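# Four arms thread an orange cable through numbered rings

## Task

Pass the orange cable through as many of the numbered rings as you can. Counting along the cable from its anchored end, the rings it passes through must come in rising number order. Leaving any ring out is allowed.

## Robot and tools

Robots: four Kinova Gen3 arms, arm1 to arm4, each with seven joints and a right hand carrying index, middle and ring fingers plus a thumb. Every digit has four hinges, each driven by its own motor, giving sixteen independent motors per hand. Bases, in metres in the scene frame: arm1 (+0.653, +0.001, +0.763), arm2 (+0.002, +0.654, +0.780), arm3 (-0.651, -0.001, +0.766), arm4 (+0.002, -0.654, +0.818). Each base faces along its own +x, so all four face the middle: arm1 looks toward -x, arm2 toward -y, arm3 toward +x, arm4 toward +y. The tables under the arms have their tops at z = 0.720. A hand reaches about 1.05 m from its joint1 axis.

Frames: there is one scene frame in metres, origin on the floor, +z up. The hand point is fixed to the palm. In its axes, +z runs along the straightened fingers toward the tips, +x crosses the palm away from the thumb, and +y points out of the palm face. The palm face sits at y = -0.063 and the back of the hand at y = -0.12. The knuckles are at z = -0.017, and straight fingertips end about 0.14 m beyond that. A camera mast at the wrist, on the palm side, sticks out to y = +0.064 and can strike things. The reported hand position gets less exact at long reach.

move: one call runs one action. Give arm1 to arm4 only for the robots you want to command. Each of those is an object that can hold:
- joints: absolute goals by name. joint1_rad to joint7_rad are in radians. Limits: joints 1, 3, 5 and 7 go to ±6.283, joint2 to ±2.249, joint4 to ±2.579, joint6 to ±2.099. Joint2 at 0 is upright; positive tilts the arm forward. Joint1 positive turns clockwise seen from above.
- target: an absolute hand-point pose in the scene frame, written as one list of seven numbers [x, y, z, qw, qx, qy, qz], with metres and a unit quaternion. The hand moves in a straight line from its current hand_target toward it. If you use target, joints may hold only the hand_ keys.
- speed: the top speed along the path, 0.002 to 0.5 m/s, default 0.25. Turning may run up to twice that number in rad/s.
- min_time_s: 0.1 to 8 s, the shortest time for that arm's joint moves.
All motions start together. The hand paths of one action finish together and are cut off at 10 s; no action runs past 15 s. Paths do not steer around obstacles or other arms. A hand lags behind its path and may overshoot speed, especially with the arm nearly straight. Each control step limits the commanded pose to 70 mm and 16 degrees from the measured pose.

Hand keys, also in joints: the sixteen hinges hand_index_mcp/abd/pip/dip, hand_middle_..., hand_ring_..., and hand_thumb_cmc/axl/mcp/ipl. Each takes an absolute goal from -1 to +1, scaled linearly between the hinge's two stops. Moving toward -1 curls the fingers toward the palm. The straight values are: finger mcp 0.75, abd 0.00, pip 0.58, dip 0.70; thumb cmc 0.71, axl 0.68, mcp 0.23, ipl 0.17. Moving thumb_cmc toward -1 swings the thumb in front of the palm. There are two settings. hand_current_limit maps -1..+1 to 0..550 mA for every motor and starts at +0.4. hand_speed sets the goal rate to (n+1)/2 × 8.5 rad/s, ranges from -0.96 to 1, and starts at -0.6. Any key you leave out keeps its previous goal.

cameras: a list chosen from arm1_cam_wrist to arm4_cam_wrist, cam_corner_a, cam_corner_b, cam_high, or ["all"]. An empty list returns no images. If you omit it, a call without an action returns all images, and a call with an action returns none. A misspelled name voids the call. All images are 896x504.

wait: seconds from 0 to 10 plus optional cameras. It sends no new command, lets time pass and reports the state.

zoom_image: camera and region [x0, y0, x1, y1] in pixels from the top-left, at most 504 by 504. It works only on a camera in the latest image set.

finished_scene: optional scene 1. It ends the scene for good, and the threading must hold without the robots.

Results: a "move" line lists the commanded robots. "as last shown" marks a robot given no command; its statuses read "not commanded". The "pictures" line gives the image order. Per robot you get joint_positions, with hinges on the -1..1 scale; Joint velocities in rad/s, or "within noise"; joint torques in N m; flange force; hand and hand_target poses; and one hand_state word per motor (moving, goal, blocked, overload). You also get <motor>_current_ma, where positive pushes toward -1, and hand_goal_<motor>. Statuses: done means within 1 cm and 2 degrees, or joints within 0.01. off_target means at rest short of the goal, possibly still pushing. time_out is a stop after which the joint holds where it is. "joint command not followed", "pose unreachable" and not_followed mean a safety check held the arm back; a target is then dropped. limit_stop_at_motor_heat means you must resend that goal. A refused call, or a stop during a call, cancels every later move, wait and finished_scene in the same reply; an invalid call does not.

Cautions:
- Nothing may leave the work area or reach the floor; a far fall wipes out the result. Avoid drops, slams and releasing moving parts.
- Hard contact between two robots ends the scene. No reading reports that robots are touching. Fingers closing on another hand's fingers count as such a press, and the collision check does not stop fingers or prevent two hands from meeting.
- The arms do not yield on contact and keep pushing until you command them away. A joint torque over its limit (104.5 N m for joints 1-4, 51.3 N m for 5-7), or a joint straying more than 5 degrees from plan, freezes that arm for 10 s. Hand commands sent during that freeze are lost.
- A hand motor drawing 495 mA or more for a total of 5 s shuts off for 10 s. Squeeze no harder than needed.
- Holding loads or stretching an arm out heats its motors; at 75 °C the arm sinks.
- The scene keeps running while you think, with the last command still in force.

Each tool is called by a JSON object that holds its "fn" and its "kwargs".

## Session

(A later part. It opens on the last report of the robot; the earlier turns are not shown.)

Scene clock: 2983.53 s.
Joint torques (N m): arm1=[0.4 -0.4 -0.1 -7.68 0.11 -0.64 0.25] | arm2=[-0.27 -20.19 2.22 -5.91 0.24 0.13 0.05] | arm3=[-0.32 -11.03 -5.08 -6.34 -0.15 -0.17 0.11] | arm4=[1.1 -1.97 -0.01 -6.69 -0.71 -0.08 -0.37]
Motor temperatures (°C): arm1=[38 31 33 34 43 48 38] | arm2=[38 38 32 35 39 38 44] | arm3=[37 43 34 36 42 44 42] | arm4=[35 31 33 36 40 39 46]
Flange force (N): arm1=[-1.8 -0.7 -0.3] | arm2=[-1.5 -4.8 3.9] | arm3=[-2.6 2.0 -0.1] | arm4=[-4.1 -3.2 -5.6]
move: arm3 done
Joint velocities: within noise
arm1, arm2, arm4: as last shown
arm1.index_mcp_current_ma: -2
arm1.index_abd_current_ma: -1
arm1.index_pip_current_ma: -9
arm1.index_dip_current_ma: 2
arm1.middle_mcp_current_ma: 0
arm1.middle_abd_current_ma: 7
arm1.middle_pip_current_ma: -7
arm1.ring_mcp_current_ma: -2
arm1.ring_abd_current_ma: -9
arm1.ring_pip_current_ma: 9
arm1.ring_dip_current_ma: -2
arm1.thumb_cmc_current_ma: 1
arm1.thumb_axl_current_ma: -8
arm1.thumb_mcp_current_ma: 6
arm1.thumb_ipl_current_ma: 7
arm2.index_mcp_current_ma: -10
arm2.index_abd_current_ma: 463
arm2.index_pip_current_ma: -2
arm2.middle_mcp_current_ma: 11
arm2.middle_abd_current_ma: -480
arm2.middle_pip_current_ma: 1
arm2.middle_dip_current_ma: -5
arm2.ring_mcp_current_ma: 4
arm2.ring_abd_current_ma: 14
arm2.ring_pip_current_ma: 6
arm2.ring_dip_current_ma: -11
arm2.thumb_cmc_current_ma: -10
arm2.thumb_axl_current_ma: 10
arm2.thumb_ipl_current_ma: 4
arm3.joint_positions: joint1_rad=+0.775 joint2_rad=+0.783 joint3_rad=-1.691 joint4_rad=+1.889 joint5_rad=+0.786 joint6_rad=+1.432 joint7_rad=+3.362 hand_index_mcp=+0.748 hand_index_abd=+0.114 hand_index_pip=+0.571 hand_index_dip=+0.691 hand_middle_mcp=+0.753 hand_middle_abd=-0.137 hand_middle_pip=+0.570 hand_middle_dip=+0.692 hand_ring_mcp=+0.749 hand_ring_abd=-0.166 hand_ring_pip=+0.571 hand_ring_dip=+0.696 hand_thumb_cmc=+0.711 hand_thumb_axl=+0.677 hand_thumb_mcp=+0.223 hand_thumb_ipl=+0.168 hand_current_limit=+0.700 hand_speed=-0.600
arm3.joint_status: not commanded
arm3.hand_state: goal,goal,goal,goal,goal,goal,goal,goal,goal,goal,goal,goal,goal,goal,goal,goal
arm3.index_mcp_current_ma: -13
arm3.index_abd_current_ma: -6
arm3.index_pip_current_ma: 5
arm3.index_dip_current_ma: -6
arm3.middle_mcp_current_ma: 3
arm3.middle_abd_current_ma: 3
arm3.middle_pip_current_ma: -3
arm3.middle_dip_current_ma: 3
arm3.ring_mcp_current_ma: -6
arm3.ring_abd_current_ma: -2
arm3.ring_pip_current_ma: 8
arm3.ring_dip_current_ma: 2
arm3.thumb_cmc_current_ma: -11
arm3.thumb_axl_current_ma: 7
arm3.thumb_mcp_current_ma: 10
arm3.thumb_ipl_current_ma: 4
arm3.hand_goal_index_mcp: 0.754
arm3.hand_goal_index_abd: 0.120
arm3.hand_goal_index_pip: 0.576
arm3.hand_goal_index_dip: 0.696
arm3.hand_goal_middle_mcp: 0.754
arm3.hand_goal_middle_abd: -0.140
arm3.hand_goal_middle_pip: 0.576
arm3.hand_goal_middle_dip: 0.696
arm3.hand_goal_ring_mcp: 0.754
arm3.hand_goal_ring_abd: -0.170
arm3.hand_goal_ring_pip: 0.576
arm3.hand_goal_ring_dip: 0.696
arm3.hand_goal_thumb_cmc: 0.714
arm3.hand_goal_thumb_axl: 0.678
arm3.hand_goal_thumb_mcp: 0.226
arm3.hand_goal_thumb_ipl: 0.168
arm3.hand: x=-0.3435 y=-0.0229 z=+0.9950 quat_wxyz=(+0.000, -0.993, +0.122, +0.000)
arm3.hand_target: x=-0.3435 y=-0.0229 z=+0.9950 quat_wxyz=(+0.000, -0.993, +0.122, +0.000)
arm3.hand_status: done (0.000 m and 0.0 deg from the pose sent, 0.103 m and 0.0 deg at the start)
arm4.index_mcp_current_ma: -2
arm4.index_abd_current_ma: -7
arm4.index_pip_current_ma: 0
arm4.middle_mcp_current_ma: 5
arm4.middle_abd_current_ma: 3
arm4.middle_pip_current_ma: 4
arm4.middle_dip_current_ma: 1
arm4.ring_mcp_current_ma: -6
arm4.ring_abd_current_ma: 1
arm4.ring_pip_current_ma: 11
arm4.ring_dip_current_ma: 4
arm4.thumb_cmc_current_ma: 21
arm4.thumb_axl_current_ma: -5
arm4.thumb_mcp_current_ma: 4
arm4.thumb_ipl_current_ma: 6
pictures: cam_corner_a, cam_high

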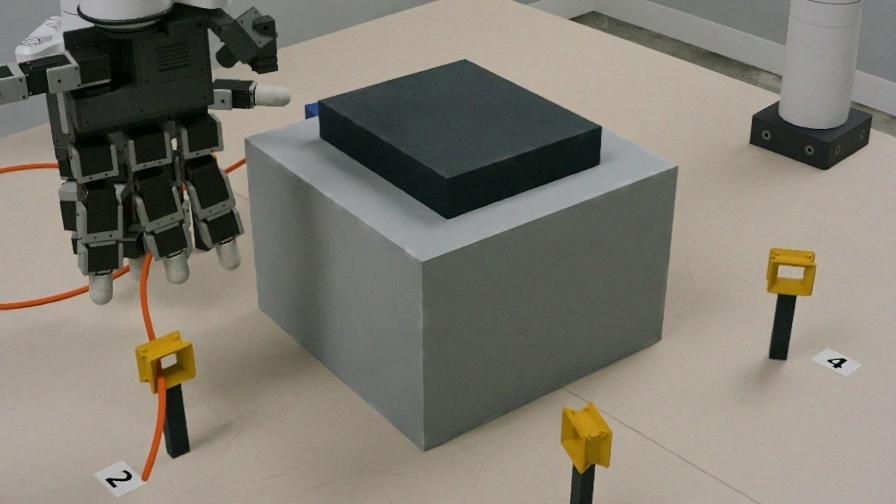

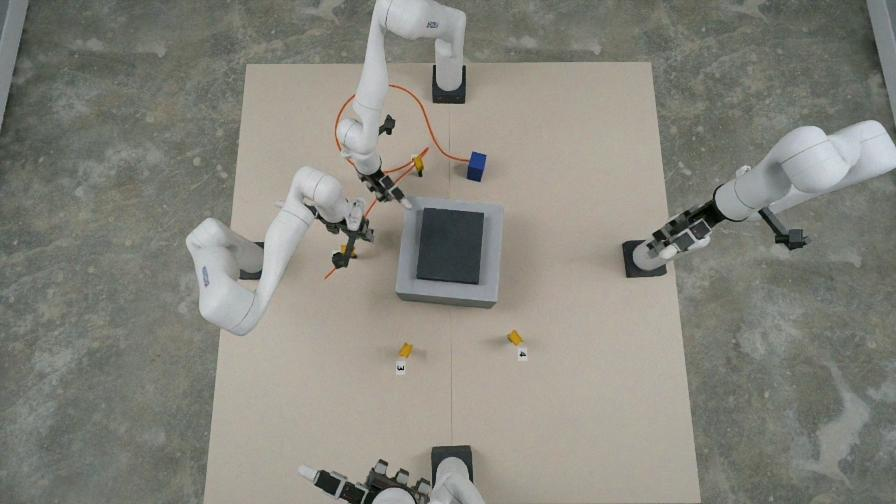

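{"fn": "move", "kwargs": {"arm3": {"target": [-0.4235, -0.0893, 0.985, 0, -0.9304, 0.3666, 0], "speed": 0.3}, "cameras": ["cam_high","cam_corner_a"]}}

{"fn": "zoom_image", "kwargs": {"camera": "cam_corner_a", "region": [60, 250, 260, 475]}}

{"fn": "zoom_image", "kwargs": {"camera": "cam_high", "region": [280, 190, 400, 310]}}

Scene clock: 3006.97 s.
Joint torques (N m): arm1=[0.39 -0.38 -0.09 -7.66 0.1 -0.62 0.25] | arm2=[-0.32 -20.2 2.15 -5.82 0.27 0.15 0.05] | arm3=[-0.27 -9.02 -4.24 -6.54 -0.13 -0.12 0.1] | arm4=[1.13 -2 -0.01 -6.7 -0.7 -0.1 -0.39]
Motor temperatures (°C): arm1=[38 31 33 34 43 48 38] | arm2=[38 38 32 35 39 38 44] | arm3=[37 43 34 36 42 44 42] | arm4=[35 31 33 36 40 39 46]
Flange force (N): arm1=[-1.8 -0.6 -0.3] | arm2=[-1.5 -5.1 3.9] | arm3=[-2.3 2.6 -0.6] | arm4=[-4.1 -3.3 -5.6]
move: arm3 done
Joint velocities: within noise
arm1, arm2, arm4: as last shown
arm1.index_mcp_current_ma: -7
arm1.index_abd_current_ma: -4
arm1.index_pip_current_ma: -7
arm1.index_dip_current_ma: 0
arm1.middle_mcp_current_ma: 2
arm1.middle_abd_current_ma: 6
arm1.middle_dip_current_ma: 4
arm1.ring_mcp_current_ma: -7
arm1.ring_abd_current_ma: -3
arm1.ring_pip_current_ma: 12
arm1.ring_dip_current_ma: 4
arm1.thumb_cmc_current_ma: 0
arm1.thumb_mcp_current_ma: 8
arm1.thumb_ipl_current_ma: 5
arm2.index_mcp_current_ma: -18
arm2.index_abd_current_ma: 464
arm2.index_pip_current_ma: -8
arm2.index_dip_current_ma: -4
arm2.middle_mcp_current_ma: 7
arm2.middle_pip_current_ma: 5
arm2.middle_dip_current_ma: -7
arm2.ring_abd_current_ma: 13
arm2.ring_pip_current_ma: 0
arm2.ring_dip_current_ma: -5
arm2.thumb_cmc_current_ma: -9
arm2.thumb_axl_current_ma: 5
arm2.thumb_ipl_current_ma: 7
arm3.joint_positions: joint1_rad=+1.183 joint2_rad=+0.709 joint3_rad=-1.754 joint4_rad=+2.046 joint5_rad=+0.721 joint6_rad=+1.330 joint7_rad=+3.126 hand_index_mcp=+0.748 hand_index_abd=+0.114 hand_index_pip=+0.571 hand_index_dip=+0.691 hand_middle_mcp=+0.753 hand_middle_abd=-0.137 hand_middle_pip=+0.570 hand_middle_dip=+0.692 hand_ring_mcp=+0.749 hand_ring_abd=-0.166 hand_ring_pip=+0.571 hand_ring_dip=+0.696 hand_thumb_cmc=+0.711 hand_thumb_axl=+0.677 hand_thumb_mcp=+0.223 hand_thumb_ipl=+0.168 hand_current_limit=+0.700 hand_speed=-0.600
arm3.joint_status: not commanded
arm3.hand_state: goal,goal,goal,goal,goal,goal,goal,goal,goal,goal,goal,goal,goal,goal,goal,goal
arm3.index_mcp_current_ma: -7
arm3.index_abd_current_ma: -10
arm3.index_pip_current_ma: -8
arm3.index_dip_current_ma: -3
arm3.middle_mcp_current_ma: 2
arm3.middle_abd_current_ma: 3
arm3.middle_pip_current_ma: -4
arm3.middle_dip_current_ma: 3
arm3.ring_mcp_current_ma: 4
arm3.ring_abd_current_ma: 1
arm3.ring_pip_current_ma: -4
arm3.ring_dip_current_ma: 1
arm3.thumb_cmc_current_ma: 1
arm3.thumb_axl_current_ma: 2
arm3.thumb_mcp_current_ma: 2
arm3.thumb_ipl_current_ma: 2
arm3.hand_goal_index_mcp: 0.754
arm3.hand_goal_index_abd: 0.120
arm3.hand_goal_index_pip: 0.576
arm3.hand_goal_index_dip: 0.696
arm3.hand_goal_middle_mcp: 0.754
arm3.hand_goal_middle_abd: -0.140
arm3.hand_goal_middle_pip: 0.576
arm3.hand_goal_middle_dip: 0.696
arm3.hand_goal_ring_mcp: 0.754
arm3.hand_goal_ring_abd: -0.170
arm3.hand_goal_ring_pip: 0.576
arm3.hand_goal_ring_dip: 0.696
arm3.hand_goal_thumb_cmc: 0.714
arm3.hand_goal_thumb_axl: 0.678
arm3.hand_goal_thumb_mcp: 0.226
arm3.hand_goal_thumb_ipl: 0.168
arm3.hand: x=-0.4235 y=-0.0893 z=+0.9850 quat_wxyz=(+0.000, -0.930, +0.367, +0.000)
arm3.hand_target: x=-0.4235 y=-0.0893 z=+0.9850 quat_wxyz=(+0.000, -0.930, +0.367, +0.000)
arm3.hand_status: done (0.000 m and 0.0 deg from the pose sent, 0.104 m and 29.0 deg at the start)
arm4.index_mcp_current_ma: -6
arm4.index_abd_current_ma: -4
arm4.index_pip_current_ma: 1
arm4.index_dip_current_ma: -1
arm4.middle_mcp_current_ma: 11
arm4.middle_abd_current_ma: 10
arm4.middle_pip_current_ma: 2
arm4.ring_mcp_current_ma: 1
arm4.ring_dip_current_ma: 12
arm4.thumb_cmc_current_ma: 12
arm4.thumb_axl_current_ma: -4
arm4.thumb_mcp_current_ma: 2
arm4.thumb_ipl_current_ma: 1
pictures: cam_corner_a, cam_high

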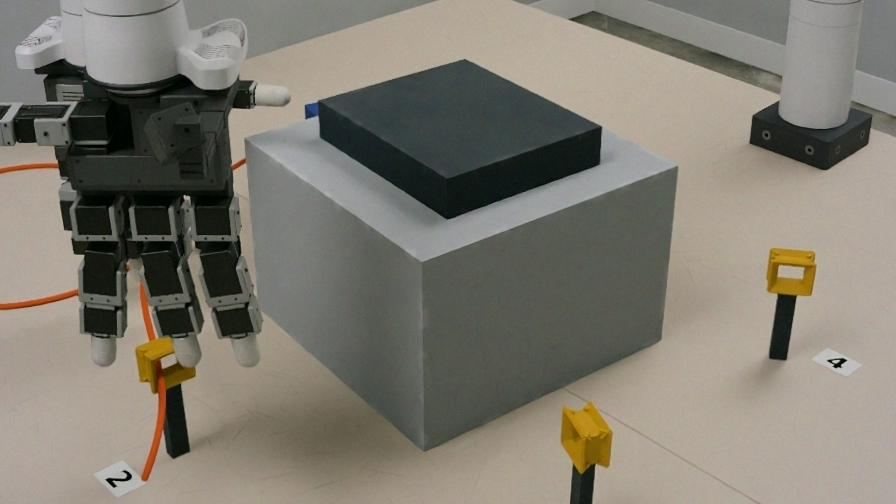

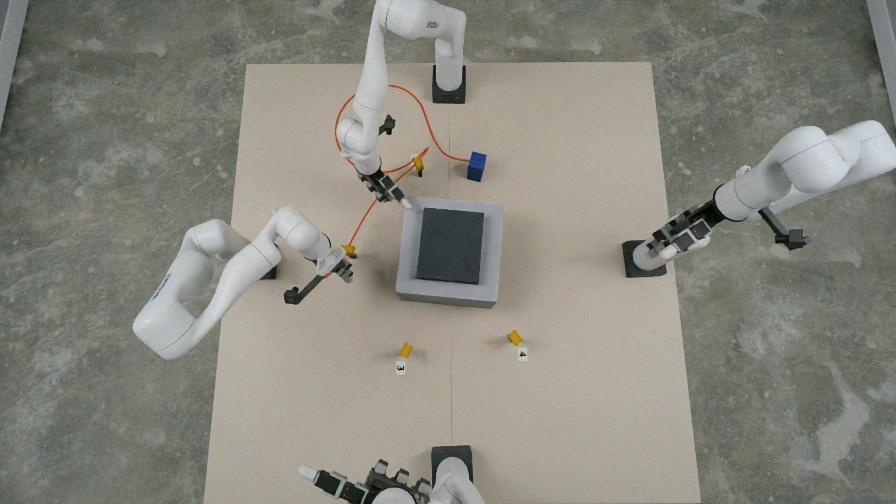

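Scaled by 2.240 from the camera's image (finer frame: 1280x720).

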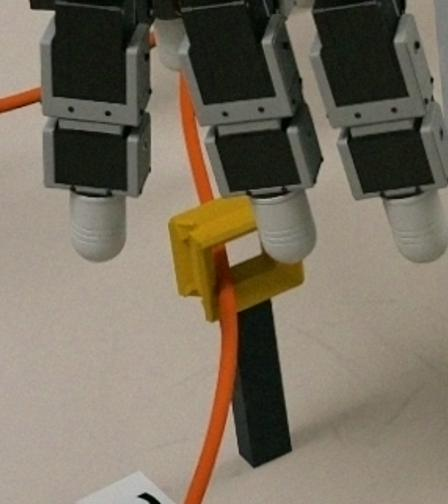

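Scaled by 4.200 from the camera's image (finer frame: 1280x720).

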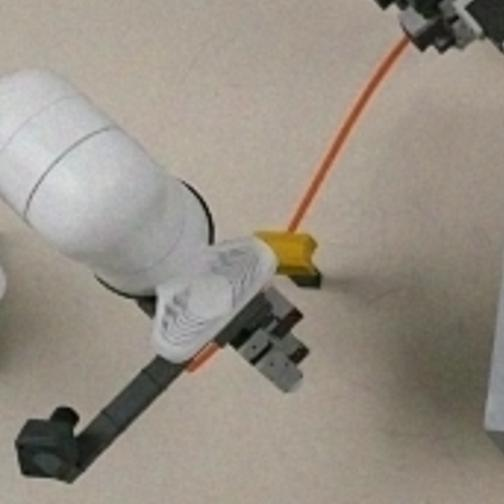

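{"fn": "move", "kwargs": {"arm3": {"target": [-0.4235, -0.0893, 0.882, 0, -0.9304, 0.3666, 0], "speed": 0.2}, "cameras": ["cam_high","cam_corner_a","cam_corner_b"]}}

{"fn": "zoom_image", "kwargs": {"camera": "cam_corner_a", "region": [60, 270, 260, 495]}}

{"fn": "zoom_image", "kwargs": {"camera": "cam_high", "region": [280, 190, 400, 310]}}

Scene clock: 3016.00 s.
Joint torques (N m): arm1=[0.41 -0.43 -0.09 -7.69 0.11 -0.65 0.27] | arm2=[-0.39 -20.21 2.2 -5.88 0.26 0.12 0.01] | arm3=[-0.28 -10.81 -4.31 -4.78 -0.17 -0.15 0.06] | arm4=[1.12 -1.97 0 -6.7 -0.7 -0.1 -0.38]
Motor temperatures (°C): arm1=[38 31 33 34 43 48 38] | arm2=[38 38 32 35 39 38 44] | arm3=[37 43 34 36 42 44 42] | arm4=[35 31 33 36 40 39 46]
Flange force (N): arm1=[-1.8 -0.6 -0.4] | arm2=[-1.2 -5.0 3.9] | arm3=[-2.0 2.5 -1.2] | arm4=[-4.1 -3.2 -5.6]
move: arm3 done
Joint velocities: within noise
arm1, arm2, arm4: as last shown
arm1.index_mcp_current_ma: -8
arm1.index_abd_current_ma: -2
arm1.index_pip_current_ma: -5
arm1.index_dip_current_ma: 1
arm1.middle_abd_current_ma: 10
arm1.middle_pip_current_ma: -9
arm1.middle_dip_current_ma: 5
arm1.ring_pip_current_ma: 10
arm1.ring_dip_current_ma: 1
arm1.thumb_cmc_current_ma: 8
arm1.thumb_axl_current_ma: -3
arm1.thumb_mcp_current_ma: 10
arm1.thumb_ipl_current_ma: 2
arm2.index_mcp_current_ma: -14
arm2.index_abd_current_ma: 461
arm2.index_pip_current_ma: -4
arm2.index_dip_current_ma: -5
arm2.middle_mcp_current_ma: 13
arm2.middle_abd_current_ma: -474
arm2.middle_pip_current_ma: 6
arm2.middle_dip_current_ma: -6
arm2.ring_mcp_current_ma: 2
arm2.ring_abd_current_ma: 10
arm2.ring_pip_current_ma: 6
arm2.ring_dip_current_ma: -9
arm2.thumb_cmc_current_ma: -8
arm2.thumb_axl_current_ma: 8
arm2.thumb_mcp_current_ma: -10
arm2.thumb_ipl_current_ma: 8
arm3.joint_positions: joint1_rad=+1.022 joint2_rad=+0.837 joint3_rad=-1.500 joint4_rad=+2.218 joint5_rad=+0.975 joint6_rad=+1.112 joint7_rad=+2.938 hand_index_mcp=+0.748 hand_index_abd=+0.114 hand_index_pip=+0.571 hand_index_dip=+0.691 hand_middle_mcp=+0.753 hand_middle_abd=-0.137 hand_middle_pip=+0.570 hand_middle_dip=+0.692 hand_ring_mcp=+0.749 hand_ring_abd=-0.166 hand_ring_pip=+0.571 hand_ring_dip=+0.696 hand_thumb_cmc=+0.711 hand_thumb_axl=+0.677 hand_thumb_mcp=+0.223 hand_thumb_ipl=+0.168 hand_current_limit=+0.700 hand_speed=-0.600
arm3.joint_status: not commanded
arm3.hand_state: goal,goal,goal,goal,goal,goal,goal,goal,goal,goal,goal,goal,goal,goal,goal,goal
arm3.index_mcp_current_ma: -18
arm3.index_abd_current_ma: -15
arm3.index_pip_current_ma: 3
arm3.index_dip_current_ma: -8
arm3.middle_mcp_current_ma: 6
arm3.middle_abd_current_ma: 3
arm3.middle_pip_current_ma: -6
arm3.middle_dip_current_ma: 3
arm3.ring_mcp_current_ma: -9
arm3.ring_abd_current_ma: -9
arm3.ring_pip_current_ma: -2
arm3.ring_dip_current_ma: 0
arm3.thumb_cmc_current_ma: -2
arm3.thumb_axl_current_ma: -2
arm3.thumb_mcp_current_ma: 6
arm3.thumb_ipl_current_ma: 0
arm3.hand_goal_index_mcp: 0.754
arm3.hand_goal_index_abd: 0.120
arm3.hand_goal_index_pip: 0.576
arm3.hand_goal_index_dip: 0.696
arm3.hand_goal_middle_mcp: 0.754
arm3.hand_goal_middle_abd: -0.140
arm3.hand_goal_middle_pip: 0.576
arm3.hand_goal_middle_dip: 0.696
arm3.hand_goal_ring_mcp: 0.754
arm3.hand_goal_ring_abd: -0.170
arm3.hand_goal_ring_pip: 0.576
arm3.hand_goal_ring_dip: 0.696
arm3.hand_goal_thumb_cmc: 0.714
arm3.hand_goal_thumb_axl: 0.678
arm3.hand_goal_thumb_mcp: 0.226
arm3.hand_goal_thumb_ipl: 0.168
arm3.hand: x=-0.4235 y=-0.0893 z=+0.8820 quat_wxyz=(+0.000, -0.930, +0.367, +0.000)
arm3.hand_target: x=-0.4235 y=-0.0893 z=+0.8820 quat_wxyz=(+0.000, -0.930, +0.367, +0.000)
arm3.hand_status: done (0.000 m and 0.0 deg from the pose sent, 0.103 m and 0.0 deg at the start)
arm4.index_mcp_current_ma: 3
arm4.index_abd_current_ma: -8
arm4.index_pip_current_ma: 7
arm4.index_dip_current_ma: -2
arm4.middle_mcp_current_ma: 2
arm4.middle_abd_current_ma: 6
arm4.middle_pip_current_ma: -1
arm4.middle_dip_current_ma: -1
arm4.ring_mcp_current_ma: 2
arm4.ring_abd_current_ma: 3
arm4.ring_pip_current_ma: 6
arm4.ring_dip_current_ma: 4
arm4.thumb_cmc_current_ma: 17
arm4.thumb_axl_current_ma: -13
arm4.thumb_ipl_current_ma: -9
pictures: cam_corner_a, cam_corner_b, cam_high

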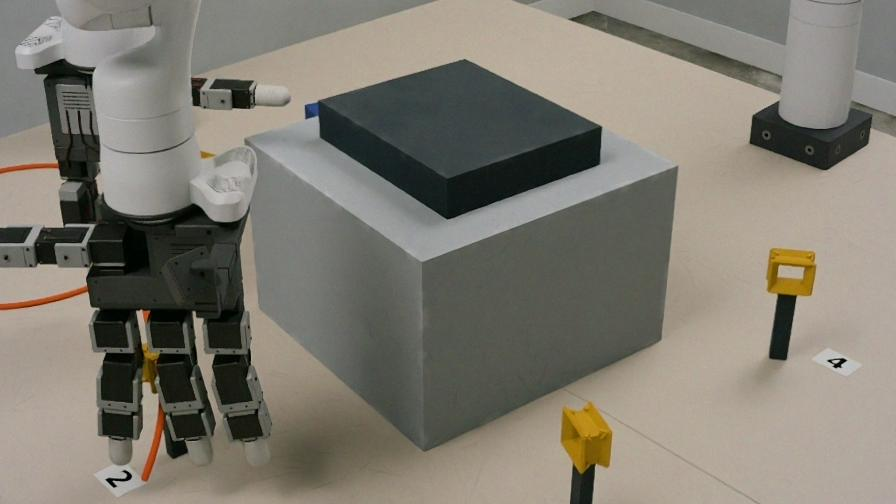

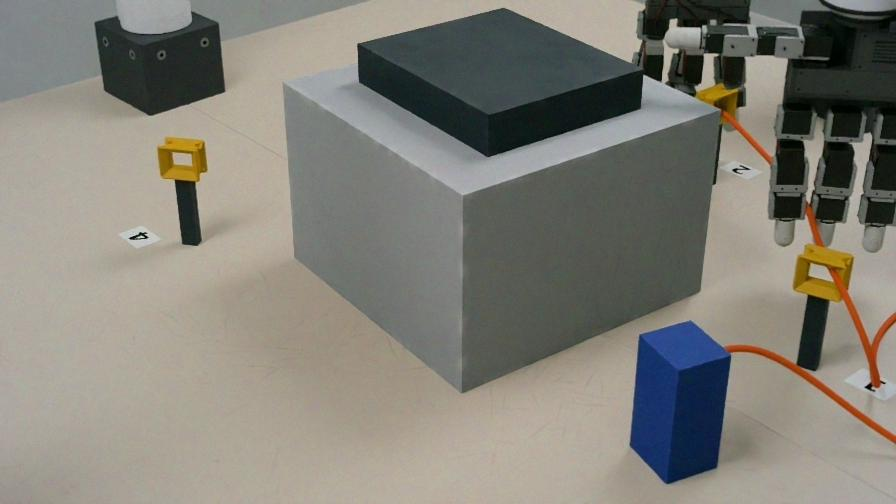

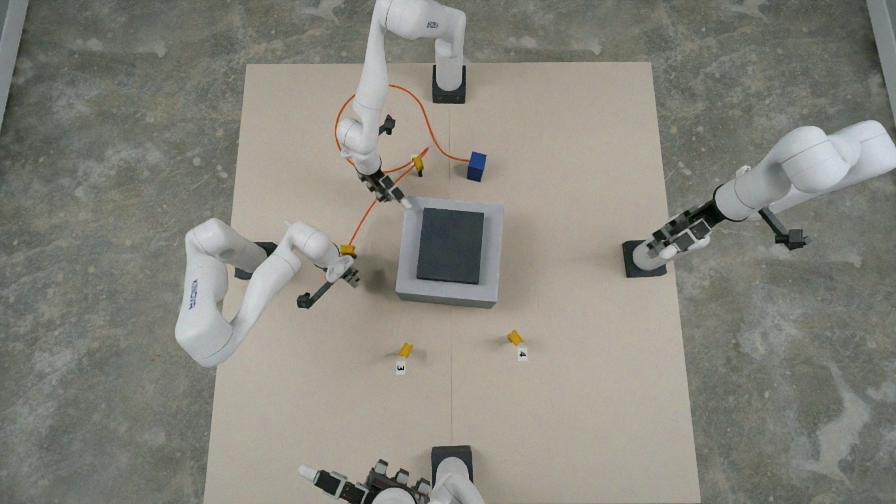

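Scaled by 2.240 from the camera's image (finer frame: 1280x720).

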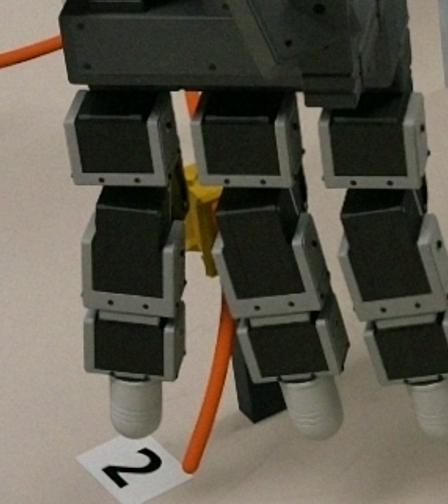

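Scaled by 4.200 from the camera's image (finer frame: 1280x720).

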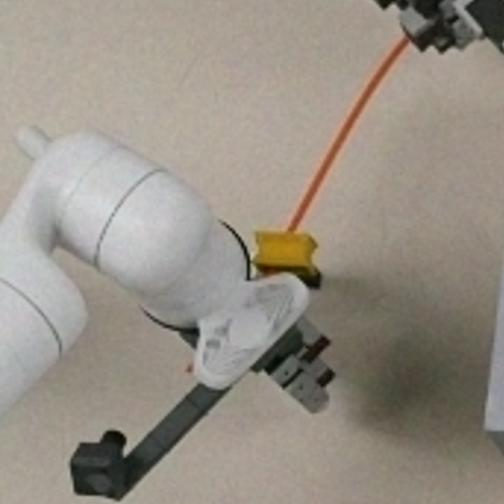

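{"fn": "move", "kwargs": {"arm3": {"joints": {"hand_index_abd": -0.46, "hand_middle_abd": 0.46, "hand_ring_abd": 0.0}}, "cameras": ["cam_corner_a"]}}

{"fn": "zoom_image", "kwargs": {"camera": "cam_corner_a", "region": [60, 270, 260, 495]}}

Scene clock: 3020.47 s.
Joint torques (N m): arm1=[0.39 -0.47 -0.08 -7.67 0.12 -0.64 0.25] | arm2=[-0.31 -20.2 2.21 -5.88 0.24 0.13 0.03] | arm3=[-0.38 -10.79 -4.41 -4.66 -0.23 -0.25 0.09] | arm4=[1.12 -2.01 0.01 -6.69 -0.68 -0.11 -0.38]
Motor temperatures (°C): arm1=[38 31 33 34 43 48 38] | arm2=[38 38 32 35 39 38 44] | arm3=[37 43 34 36 42 44 42] | arm4=[35 31 33 36 40 39 46]
Flange force (N): arm1=[-2.0 -0.6 -0.4] | arm2=[-1.4 -4.9 3.9] | arm3=[-1.5 2.5 -1.2] | arm4=[-4.2 -3.2 -5.7]
move: arm3 off_target
Joint velocities: within noise
arm1, arm2, arm4: as last shown
arm1.index_mcp_current_ma: -5
arm1.index_abd_current_ma: 4
arm1.index_pip_current_ma: -12
arm1.middle_mcp_current_ma: 0
arm1.middle_abd_current_ma: 8
arm1.middle_pip_current_ma: -11
arm1.middle_dip_current_ma: 3
arm1.ring_abd_current_ma: -4
arm1.ring_pip_current_ma: 9
arm1.ring_dip_current_ma: 3
arm1.thumb_cmc_current_ma: 4
arm1.thumb_axl_current_ma: -8
arm1.thumb_mcp_current_ma: 5
arm1.thumb_ipl_current_ma: 1
arm2.joint_positions: joint1_rad=+0.325 joint2_rad=+0.653 joint3_rad=+0.168 joint4_rad=+1.668 joint5_rad=-0.130 joint6_rad=+0.835 joint7_rad=-3.428 hand_index_mcp=+0.748 hand_index_abd=-0.049 hand_index_pip=+0.575 hand_index_dip=+0.700 hand_middle_mcp=+0.751 hand_middle_abd=+0.039 hand_middle_pip=+0.582 hand_middle_dip=+0.697 hand_ring_mcp=+0.748 hand_ring_abd=+0.007 hand_ring_pip=+0.571 hand_ring_dip=+0.694 hand_thumb_cmc=+0.716 hand_thumb_axl=+0.677 hand_thumb_mcp=+0.219 hand_thumb_ipl=+0.168 hand_current_limit=+0.700 hand_speed=-0.600
arm2.index_mcp_current_ma: -7
arm2.index_abd_current_ma: 466
arm2.index_pip_current_ma: -5
arm2.index_dip_current_ma: 2
arm2.middle_mcp_current_ma: 11
arm2.middle_abd_current_ma: -478
arm2.middle_pip_current_ma: 3
arm2.middle_dip_current_ma: -7
arm2.ring_abd_current_ma: 14
arm2.ring_pip_current_ma: 5
arm2.ring_dip_current_ma: -4
arm2.thumb_cmc_current_ma: -4
arm2.thumb_axl_current_ma: 10
arm2.thumb_mcp_current_ma: -7
arm2.thumb_ipl_current_ma: 1
arm3.joint_positions: joint1_rad=+1.022 joint2_rad=+0.837 joint3_rad=-1.500 joint4_rad=+2.218 joint5_rad=+0.975 joint6_rad=+1.112 joint7_rad=+2.938 hand_index_mcp=+0.747 hand_index_abd=-0.062 hand_index_pip=+0.571 hand_index_dip=+0.691 hand_middle_mcp=+0.753 hand_middle_abd=+0.033 hand_middle_pip=+0.571 hand_middle_dip=+0.692 hand_ring_mcp=+0.749 hand_ring_abd=+0.006 hand_ring_pip=+0.571 hand_ring_dip=+0.696 hand_thumb_cmc=+0.711 hand_thumb_axl=+0.677 hand_thumb_mcp=+0.223 hand_thumb_ipl=+0.168 hand_current_limit=+0.700 hand_speed=-0.600
arm3.joint_status: hand_index_abd off_target (ended at -0.062, target -0.460); hand_middle_abd off_target (ended at +0.033, target +0.460); the others done
arm3.hand_state: goal,blocked,goal,goal,goal,blocked,goal,goal,goal,goal,goal,goal,goal,goal,goal,goal
arm3.index_mcp_current_ma: -14
arm3.index_abd_current_ma: 456
arm3.index_pip_current_ma: 7
arm3.index_dip_current_ma: -12
arm3.middle_mcp_current_ma: 14
arm3.middle_abd_current_ma: -459
arm3.middle_pip_current_ma: 9
arm3.middle_dip_current_ma: -11
arm3.ring_mcp_current_ma: -6
arm3.ring_abd_current_ma: -8
arm3.ring_pip_current_ma: 4
arm3.ring_dip_current_ma: 1
arm3.thumb_cmc_current_ma: 0
arm3.thumb_axl_current_ma: 2
arm3.thumb_mcp_current_ma: 2
arm3.thumb_ipl_current_ma: 2
arm3.hand_goal_index_mcp: 0.754
arm3.hand_goal_index_abd: -0.460
arm3.hand_goal_index_pip: 0.576
arm3.hand_goal_index_dip: 0.696
arm3.hand_goal_middle_mcp: 0.754
arm3.hand_goal_middle_abd: 0.460
arm3.hand_goal_middle_pip: 0.576
arm3.hand_goal_middle_dip: 0.696
arm3.hand_goal_ring_mcp: 0.754
arm3.hand_goal_ring_abd: 0.000
arm3.hand_goal_ring_pip: 0.576
arm3.hand_goal_ring_dip: 0.696
arm3.hand_goal_thumb_cmc: 0.714
arm3.hand_goal_thumb_axl: 0.678
arm3.hand_goal_thumb_mcp: 0.226
arm3.hand_goal_thumb_ipl: 0.168
arm3.hand: x=-0.4235 y=-0.0893 z=+0.8820 quat_wxyz=(+0.000, -0.930, +0.367, +0.000)
arm3.hand_target: x=-0.4235 y=-0.0893 z=+0.8820 quat_wxyz=(+0.000, -0.930, +0.367, +0.000)
arm3.hand_status: not commanded
arm4.index_mcp_current_ma: -5
arm4.index_abd_current_ma: -2
arm4.index_pip_current_ma: 6
arm4.index_dip_current_ma: -5
arm4.middle_mcp_current_ma: 17
arm4.middle_abd_current_ma: 5
arm4.middle_pip_current_ma: 2
arm4.middle_dip_current_ma: 6
arm4.ring_mcp_current_ma: 0
arm4.ring_abd_current_ma: 5
arm4.ring_pip_current_ma: 17
arm4.ring_dip_current_ma: 2
arm4.thumb_cmc_current_ma: 6
arm4.thumb_axl_current_ma: -5
arm4.thumb_mcp_current_ma: 1
arm4.thumb_ipl_current_ma: 1

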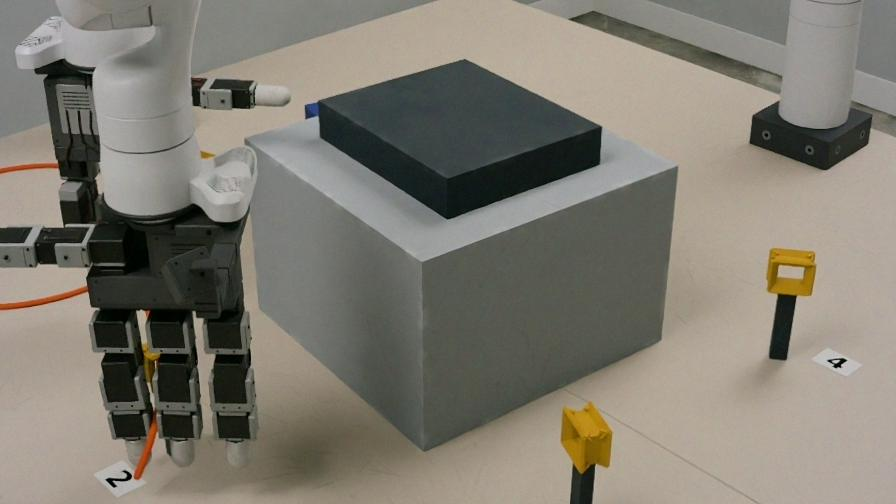

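Scaled by 2.240 from the camera's image (finer frame: 1280x720).

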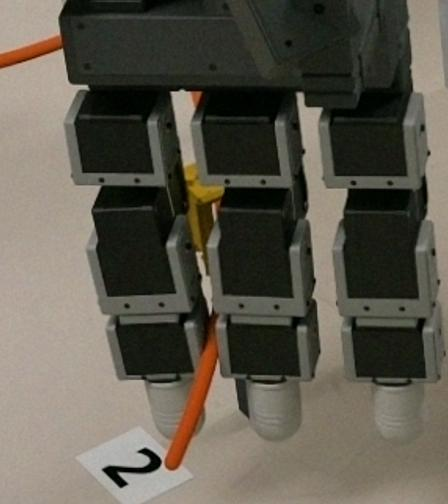

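{"fn": "move", "kwargs": {"arm3": {"target": [-0.4113, -0.2024, 0.885, 0, -0.9848, 0.1737, 0], "speed": 0.12}, "arm2": {"joints": {"hand_index_abd": 0.12, "hand_middle_abd": -0.14, "hand_ring_abd": -0.17}}, "cameras": ["cam_high","cam_corner_a","cam_corner_b"]}}

{"fn": "zoom_image", "kwargs": {"camera": "cam_corner_a", "region": [60, 250, 310, 500]}}

{"fn": "zoom_image", "kwargs": {"camera": "cam_high", "region": [290, 70, 490, 310]}}

{"fn": "zoom_image", "kwargs": {"camera": "cam_corner_b", "region": [680, 200, 896, 416]}}

Scene clock: 3090.10 s.
Joint torques (N m): arm1=[0.38 -0.43 -0.09 -7.68 0.11 -0.63 0.26] | arm2=[-0.24 -20.1 2.35 -5.77 0.29 0.17 0.06] | arm3=[-0.04 -11.85 -4.86 -4.5 -0.02 0.08 0.18] | arm4=[1.15 -1.96 0.01 -6.72 -0.71 -0.1 -0.39]
Motor temperatures (°C): arm1=[38 31 33 34 43 48 38] | arm2=[38 39 32 35 39 38 44] | arm3=[37 42 34 36 42 44 42] | arm4=[35 31 33 36 40 39 46]
Flange force (N): arm1=[-1.8 -0.6 -0.3] | arm2=[-1.6 -5.0 3.8] | arm3=[-2.7 -0.4 -0.7] | arm4=[-4.1 -3.2 -5.5]
move: arm2 done; arm3 done
Joint velocities: within noise
arm1, arm4: as last shown
arm1.index_mcp_current_ma: -8
arm1.index_abd_current_ma: -5
arm1.index_pip_current_ma: -7
arm1.index_dip_current_ma: 3
arm1.middle_mcp_current_ma: 2
arm1.middle_abd_current_ma: 5
arm1.middle_pip_current_ma: -6
arm1.middle_dip_current_ma: 9
arm1.ring_mcp_current_ma: -4
arm1.ring_abd_current_ma: -7
arm1.ring_pip_current_ma: 4
arm1.ring_dip_current_ma: -2
arm1.thumb_cmc_current_ma: 3
arm1.thumb_mcp_current_ma: 9
arm1.thumb_ipl_current_ma: 5
arm2.joint_positions: joint1_rad=+0.325 joint2_rad=+0.653 joint3_rad=+0.168 joint4_rad=+1.668 joint5_rad=-0.130 joint6_rad=+0.835 joint7_rad=-3.428 hand_index_mcp=+0.758 hand_index_abd=+0.125 hand_index_pip=+0.582 hand_index_dip=+0.690 hand_middle_mcp=+0.749 hand_middle_abd=-0.138 hand_middle_pip=+0.572 hand_middle_dip=+0.691 hand_ring_mcp=+0.748 hand_ring_abd=-0.165 hand_ring_pip=+0.571 hand_ring_dip=+0.694 hand_thumb_cmc=+0.716 hand_thumb_axl=+0.677 hand_thumb_mcp=+0.219 hand_thumb_ipl=+0.168 hand_current_limit=+0.700 hand_speed=-0.600
arm2.joint_status: all done
arm2.hand_state: goal,goal,goal,goal,goal,goal,goal,goal,goal,goal,goal,goal,goal,goal,goal,goal
arm2.index_mcp_current_ma: 2
arm2.index_abd_current_ma: -6
arm2.index_pip_current_ma: -2
arm2.index_dip_current_ma: -10
arm2.middle_mcp_current_ma: 4
arm2.middle_abd_current_ma: -13
arm2.middle_pip_current_ma: -7
arm2.middle_dip_current_ma: -12
arm2.ring_mcp_current_ma: 5
arm2.ring_abd_current_ma: 15
arm2.ring_pip_current_ma: 6
arm2.ring_dip_current_ma: -4
arm2.thumb_cmc_current_ma: -8
arm2.thumb_axl_current_ma: 8
arm2.thumb_mcp_current_ma: -4
arm2.thumb_ipl_current_ma: 4
arm2.hand_goal_index_mcp: 0.754
arm2.hand_goal_index_abd: 0.120
arm2.hand_goal_index_pip: 0.576
arm2.hand_goal_index_dip: 0.696
arm2.hand_goal_middle_mcp: 0.754
arm2.hand_goal_middle_abd: -0.140
arm2.hand_goal_middle_pip: 0.576
arm2.hand_goal_middle_dip: 0.696
arm2.hand_goal_ring_mcp: 0.754
arm2.hand_goal_ring_abd: -0.170
arm2.hand_goal_ring_pip: 0.576
arm2.hand_goal_ring_dip: 0.696
arm2.hand_goal_thumb_cmc: 0.714
arm2.hand_goal_thumb_axl: 0.678
arm2.hand_goal_thumb_mcp: 0.226
arm2.hand_goal_thumb_ipl: 0.168
arm2.hand: x=-0.1565 y=+0.2692 z=+0.8890 quat_wxyz=(+0.000, -0.415, -0.910, +0.000)
arm2.hand_target: x=-0.1565 y=+0.2692 z=+0.8890 quat_wxyz=(+0.000, -0.415, -0.910, +0.000)
arm2.hand_status: not commanded
arm3.joint_positions: joint1_rad=+1.303 joint2_rad=+0.955 joint3_rad=-1.601 joint4_rad=+2.177 joint5_rad=+1.032 joint6_rad=+1.260 joint7_rad=+3.567 hand_index_mcp=+0.758 hand_index_abd=-0.062 hand_index_pip=+0.583 hand_index_dip=+0.692 hand_middle_mcp=+0.764 hand_middle_abd=+0.034 hand_middle_pip=+0.583 hand_middle_dip=+0.692 hand_ring_mcp=+0.749 hand_ring_abd=+0.006 hand_ring_pip=+0.571 hand_ring_dip=+0.696 hand_thumb_cmc=+0.710 hand_thumb_axl=+0.677 hand_thumb_mcp=+0.223 hand_thumb_ipl=+0.168 hand_current_limit=+0.700 hand_speed=-0.600
arm3.joint_status: not commanded
arm3.hand_state: goal,blocked,goal,goal,goal,blocked,goal,goal,goal,goal,goal,goal,goal,goal,goal,goal
arm3.index_mcp_current_ma: -5
arm3.index_abd_current_ma: 460
arm3.index_pip_current_ma: -4
arm3.index_dip_current_ma: -8
arm3.middle_mcp_current_ma: 16
arm3.middle_abd_current_ma: -465
arm3.middle_pip_current_ma: 5
arm3.middle_dip_current_ma: 3
arm3.ring_mcp_current_ma: -4
arm3.ring_abd_current_ma: -3
arm3.ring_pip_current_ma: 0
arm3.ring_dip_current_ma: -1
arm3.thumb_cmc_current_ma: -11
arm3.thumb_axl_current_ma: 5
arm3.thumb_mcp_current_ma: 3
arm3.thumb_ipl_current_ma: 7
arm3.hand_goal_index_mcp: 0.754
arm3.hand_goal_index_abd: -0.460
arm3.hand_goal_index_pip: 0.576
arm3.hand_goal_index_dip: 0.696
arm3.hand_goal_middle_mcp: 0.754
arm3.hand_goal_middle_abd: 0.460
arm3.hand_goal_middle_pip: 0.576
arm3.hand_goal_middle_dip: 0.696
arm3.hand_goal_ring_mcp: 0.754
arm3.hand_goal_ring_abd: 0.000
arm3.hand_goal_ring_pip: 0.576
arm3.hand_goal_ring_dip: 0.696
arm3.hand_goal_thumb_cmc: 0.714
arm3.hand_goal_thumb_axl: 0.678
arm3.hand_goal_thumb_mcp: 0.226
arm3.hand_goal_thumb_ipl: 0.168
arm3.hand: x=-0.4113 y=-0.2024 z=+0.8850 quat_wxyz=(+0.000, -0.985, +0.174, +0.000)
arm3.hand_target: x=-0.4113 y=-0.2024 z=+0.8850 quat_wxyz=(+0.000, -0.985, +0.174, +0.000)
arm3.hand_status: done (0.000 m and 0.0 deg from the pose sent, 0.114 m and 23.0 deg at the start)
arm4.index_mcp_current_ma: -11
arm4.index_abd_current_ma: -7
arm4.index_pip_current_ma: 1
arm4.index_dip_current_ma: -1
arm4.middle_mcp_current_ma: 6
arm4.middle_abd_current_ma: 1
arm4.middle_pip_current_ma: 4
arm4.middle_dip_current_ma: -3
arm4.ring_mcp_current_ma: 1
arm4.ring_abd_current_ma: 3
arm4.ring_pip_current_ma: 8
arm4.thumb_cmc_current_ma: 11
arm4.thumb_mcp_current_ma: -5
arm4.thumb_ipl_current_ma: 2
pictures: cam_corner_a, cam_corner_b, cam_high

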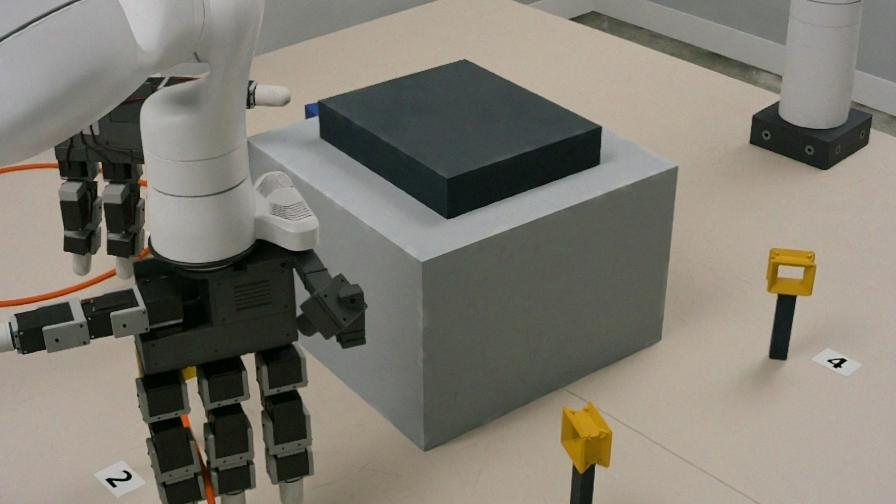

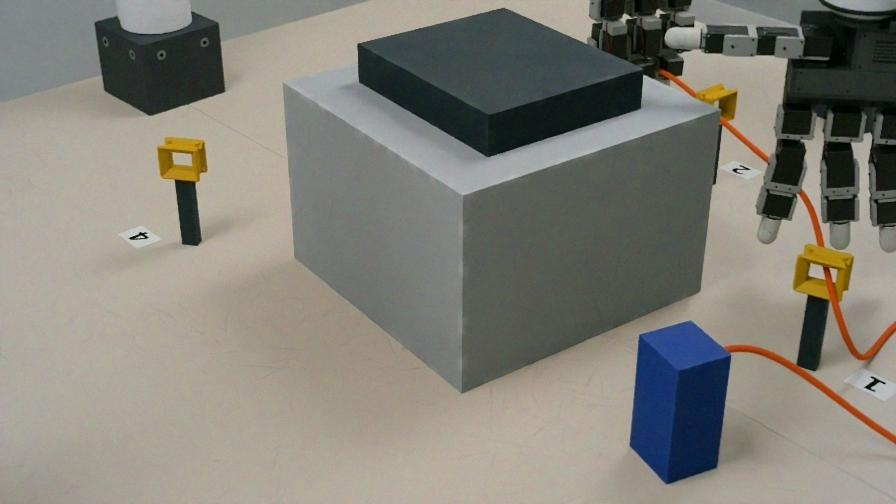

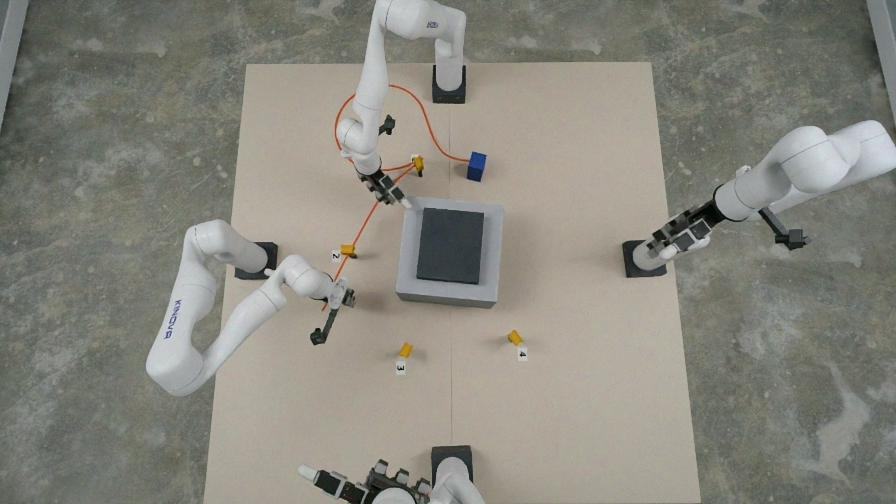

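Scaled by 2.016 from the camera's image (finer frame: 1280x720).

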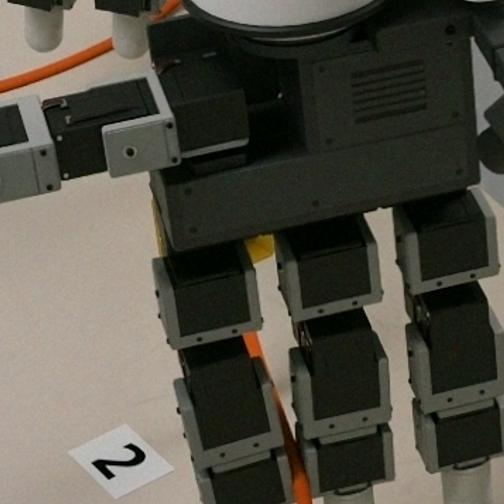

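Scaled by 2.100 from the camera's image (finer frame: 1280x720).

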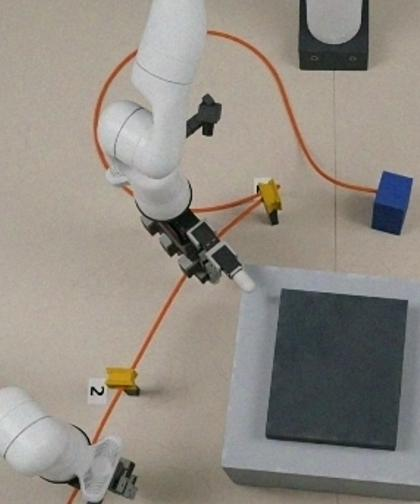

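Scaled by 2.333 from the camera's image (finer frame: 1280x720).

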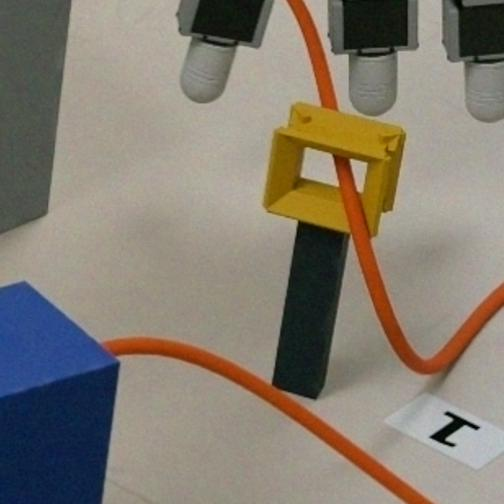

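{"fn": "move", "kwargs": {"arm3": {"target": [-0.1897, -0.2763, 0.890, 0, -0.8339, -0.5518, 0], "speed": 0.4}, "arm2": {"target": [-0.1565, 0.2692, 1.0, 0, -0.4147, -0.91, 0], "speed": 0.15}, "cameras": ["cam_high","cam_corner_a","cam_corner_b"]}}

Scene clock: 3133.70 s.
Joint torques (N m): arm1=[0.43 -0.42 -0.11 -7.68 0.11 -0.63 0.28] | arm2=[-0.39 -19.2 2.09 -7.39 0.2 0.11 0.02] | arm3=[-0.06 -16.69 -7.16 -3.57 0.12 -0.11 0.14] | arm4=[1.11 -1.97 -0.01 -6.72 -0.7 -0.1 -0.4]
Motor temperatures (°C): arm1=[38 31 33 34 43 48 38] | arm2=[38 39 32 35 39 38 44] | arm3=[37 42 34 36 42 44 42] | arm4=[35 31 33 36 40 39 46]
Flange force (N): arm1=[-1.8 -0.6 -0.3] | arm2=[-1.7 -5.7 2.3] | arm3=[0.4 -3.2 0.1] | arm4=[-4.0 -3.3 -5.5]
move: arm2 done; arm3 done
Joint velocities: within noise
arm1, arm4: as last shown
arm1.index_mcp_current_ma: -10
arm1.index_abd_current_ma: -2
arm1.index_pip_current_ma: -4
arm1.index_dip_current_ma: 1
arm1.middle_mcp_current_ma: 0
arm1.middle_abd_current_ma: 7
arm1.middle_pip_current_ma: -13
arm1.middle_dip_current_ma: 6
arm1.ring_mcp_current_ma: -1
arm1.ring_abd_current_ma: -5
arm1.ring_pip_current_ma: 7
arm1.ring_dip_current_ma: -1
arm1.thumb_cmc_current_ma: 5
arm1.thumb_axl_current_ma: -9
arm1.thumb_mcp_current_ma: 7
arm1.thumb_ipl_current_ma: 4
arm2.joint_positions: joint1_rad=+0.305 joint2_rad=+0.506 joint3_rad=+0.197 joint4_rad=+1.516 joint5_rad=-0.099 joint6_rad=+1.132 joint7_rad=-3.455 hand_index_mcp=+0.749 hand_index_abd=+0.112 hand_index_pip=+0.571 hand_index_dip=+0.691 hand_middle_mcp=+0.749 hand_middle_abd=-0.138 hand_middle_pip=+0.572 hand_middle_dip=+0.691 hand_ring_mcp=+0.748 hand_ring_abd=-0.165 hand_ring_pip=+0.571 hand_ring_dip=+0.694 hand_thumb_cmc=+0.716 hand_thumb_axl=+0.677 hand_thumb_mcp=+0.219 hand_thumb_ipl=+0.168 hand_current_limit=+0.700 hand_speed=-0.600
arm2.joint_status: not commanded
arm2.hand_state: goal,goal,goal,goal,goal,goal,goal,goal,goal,goal,goal,goal,goal,goal,goal,goal
arm2.index_mcp_current_ma: -15
arm2.index_abd_current_ma: -11
arm2.index_pip_current_ma: -13
arm2.index_dip_current_ma: -15
arm2.middle_mcp_current_ma: 5
arm2.middle_abd_current_ma: -12
arm2.middle_pip_current_ma: -9
arm2.middle_dip_current_ma: -11
arm2.ring_mcp_current_ma: 1
arm2.ring_abd_current_ma: 12
arm2.ring_pip_current_ma: -2
arm2.ring_dip_current_ma: -13
arm2.thumb_cmc_current_ma: -7
arm2.thumb_axl_current_ma: 8
arm2.thumb_mcp_current_ma: -3
arm2.thumb_ipl_current_ma: 7
arm2.hand_goal_index_mcp: 0.754
arm2.hand_goal_index_abd: 0.120
arm2.hand_goal_index_pip: 0.576
arm2.hand_goal_index_dip: 0.696
arm2.hand_goal_middle_mcp: 0.754
arm2.hand_goal_middle_abd: -0.140
arm2.hand_goal_middle_pip: 0.576
arm2.hand_goal_middle_dip: 0.696
arm2.hand_goal_ring_mcp: 0.754
arm2.hand_goal_ring_abd: -0.170
arm2.hand_goal_ring_pip: 0.576
arm2.hand_goal_ring_dip: 0.696
arm2.hand_goal_thumb_cmc: 0.714
arm2.hand_goal_thumb_axl: 0.678
arm2.hand_goal_thumb_mcp: 0.226
arm2.hand_goal_thumb_ipl: 0.168
arm2.hand: x=-0.1565 y=+0.2692 z=+1.0000 quat_wxyz=(+0.000, -0.415, -0.910, +0.000)
arm2.hand_target: x=-0.1565 y=+0.2692 z=+1.0000 quat_wxyz=(+0.000, -0.415, -0.910, +0.000)
arm2.hand_status: done (0.000 m and 0.0 deg from the pose sent, 0.111 m and 0.0 deg at the start)
arm3.joint_positions: joint1_rad=+1.231 joint2_rad=+1.232 joint3_rad=-1.678 joint4_rad=+1.748 joint5_rad=+1.220 joint6_rad=+1.614 joint7_rad=+5.339 hand_index_mcp=+0.759 hand_index_abd=-0.062 hand_index_pip=+0.581 hand_index_dip=+0.700 hand_middle_mcp=+0.764 hand_middle_abd=+0.034 hand_middle_pip=+0.583 hand_middle_dip=+0.701 hand_ring_mcp=+0.749 hand_ring_abd=+0.006 hand_ring_pip=+0.571 hand_ring_dip=+0.696 hand_thumb_cmc=+0.710 hand_thumb_axl=+0.677 hand_thumb_mcp=+0.223 hand_thumb_ipl=+0.168 hand_current_limit=+0.700 hand_speed=-0.600
arm3.joint_status: not commanded
arm3.hand_state: goal,blocked,goal,goal,goal,blocked,goal,goal,goal,goal,goal,goal,goal,goal,goal,goal
arm3.index_mcp_current_ma: -10
arm3.index_abd_current_ma: 463
arm3.index_pip_current_ma: 10
arm3.index_dip_current_ma: -1
arm3.middle_mcp_current_ma: 8
arm3.middle_abd_current_ma: -469
arm3.middle_pip_current_ma: 5
arm3.middle_dip_current_ma: 4
arm3.ring_mcp_current_ma: -1
arm3.ring_abd_current_ma: -2
arm3.ring_pip_current_ma: 4
arm3.ring_dip_current_ma: -2
arm3.thumb_cmc_current_ma: 1
arm3.thumb_axl_current_ma: 7
arm3.thumb_mcp_current_ma: 0
arm3.thumb_ipl_current_ma: 6
arm3.hand_goal_index_mcp: 0.754
arm3.hand_goal_index_abd: -0.460
arm3.hand_goal_index_pip: 0.576
arm3.hand_goal_index_dip: 0.696
arm3.hand_goal_middle_mcp: 0.754
arm3.hand_goal_middle_abd: 0.460
arm3.hand_goal_middle_pip: 0.576
arm3.hand_goal_middle_dip: 0.696
arm3.hand_goal_ring_mcp: 0.754
arm3.hand_goal_ring_abd: 0.000
arm3.hand_goal_ring_pip: 0.576
arm3.hand_goal_ring_dip: 0.696
arm3.hand_goal_thumb_cmc: 0.714
arm3.hand_goal_thumb_axl: 0.678
arm3.hand_goal_thumb_mcp: 0.226
arm3.hand_goal_thumb_ipl: 0.168
arm3.hand: x=-0.1897 y=-0.2763 z=+0.8900 quat_wxyz=(+0.000, -0.834, -0.552, +0.000)
arm3.hand_target: x=-0.1897 y=-0.2763 z=+0.8900 quat_wxyz=(+0.000, -0.834, -0.552, +0.000)
arm3.hand_status: done (0.000 m and 0.0 deg from the pose sent, 0.234 m and 87.0 deg at the start)
arm4.index_mcp_current_ma: -4
arm4.index_abd_current_ma: -6
arm4.index_pip_current_ma: 7
arm4.index_dip_current_ma: -4
arm4.middle_mcp_current_ma: 4
arm4.middle_abd_current_ma: 0
arm4.middle_pip_current_ma: 1
arm4.middle_dip_current_ma: 2
arm4.ring_mcp_current_ma: 2
arm4.ring_abd_current_ma: 13
arm4.ring_pip_current_ma: 9
arm4.ring_dip_current_ma: 8
arm4.thumb_cmc_current_ma: 9
arm4.thumb_axl_current_ma: -12
arm4.thumb_mcp_current_ma: -1
arm4.thumb_ipl_current_ma: -4
pictures: cam_corner_a, cam_corner_b, cam_high

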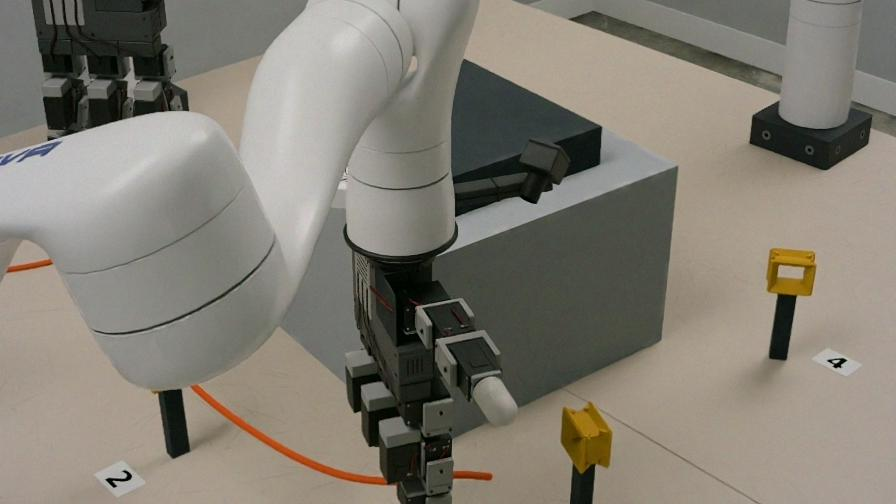

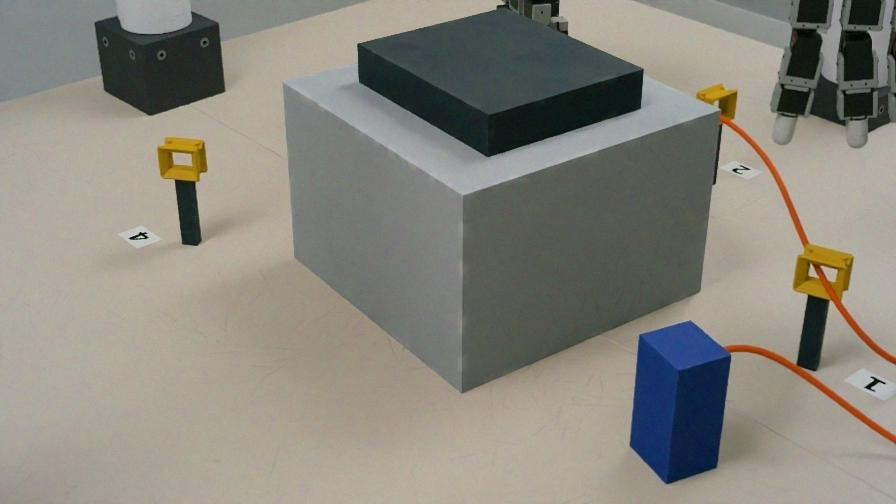

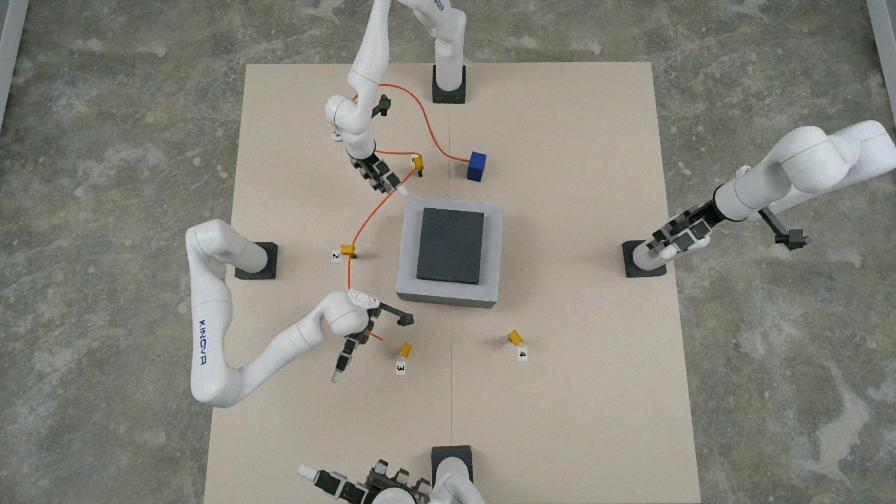

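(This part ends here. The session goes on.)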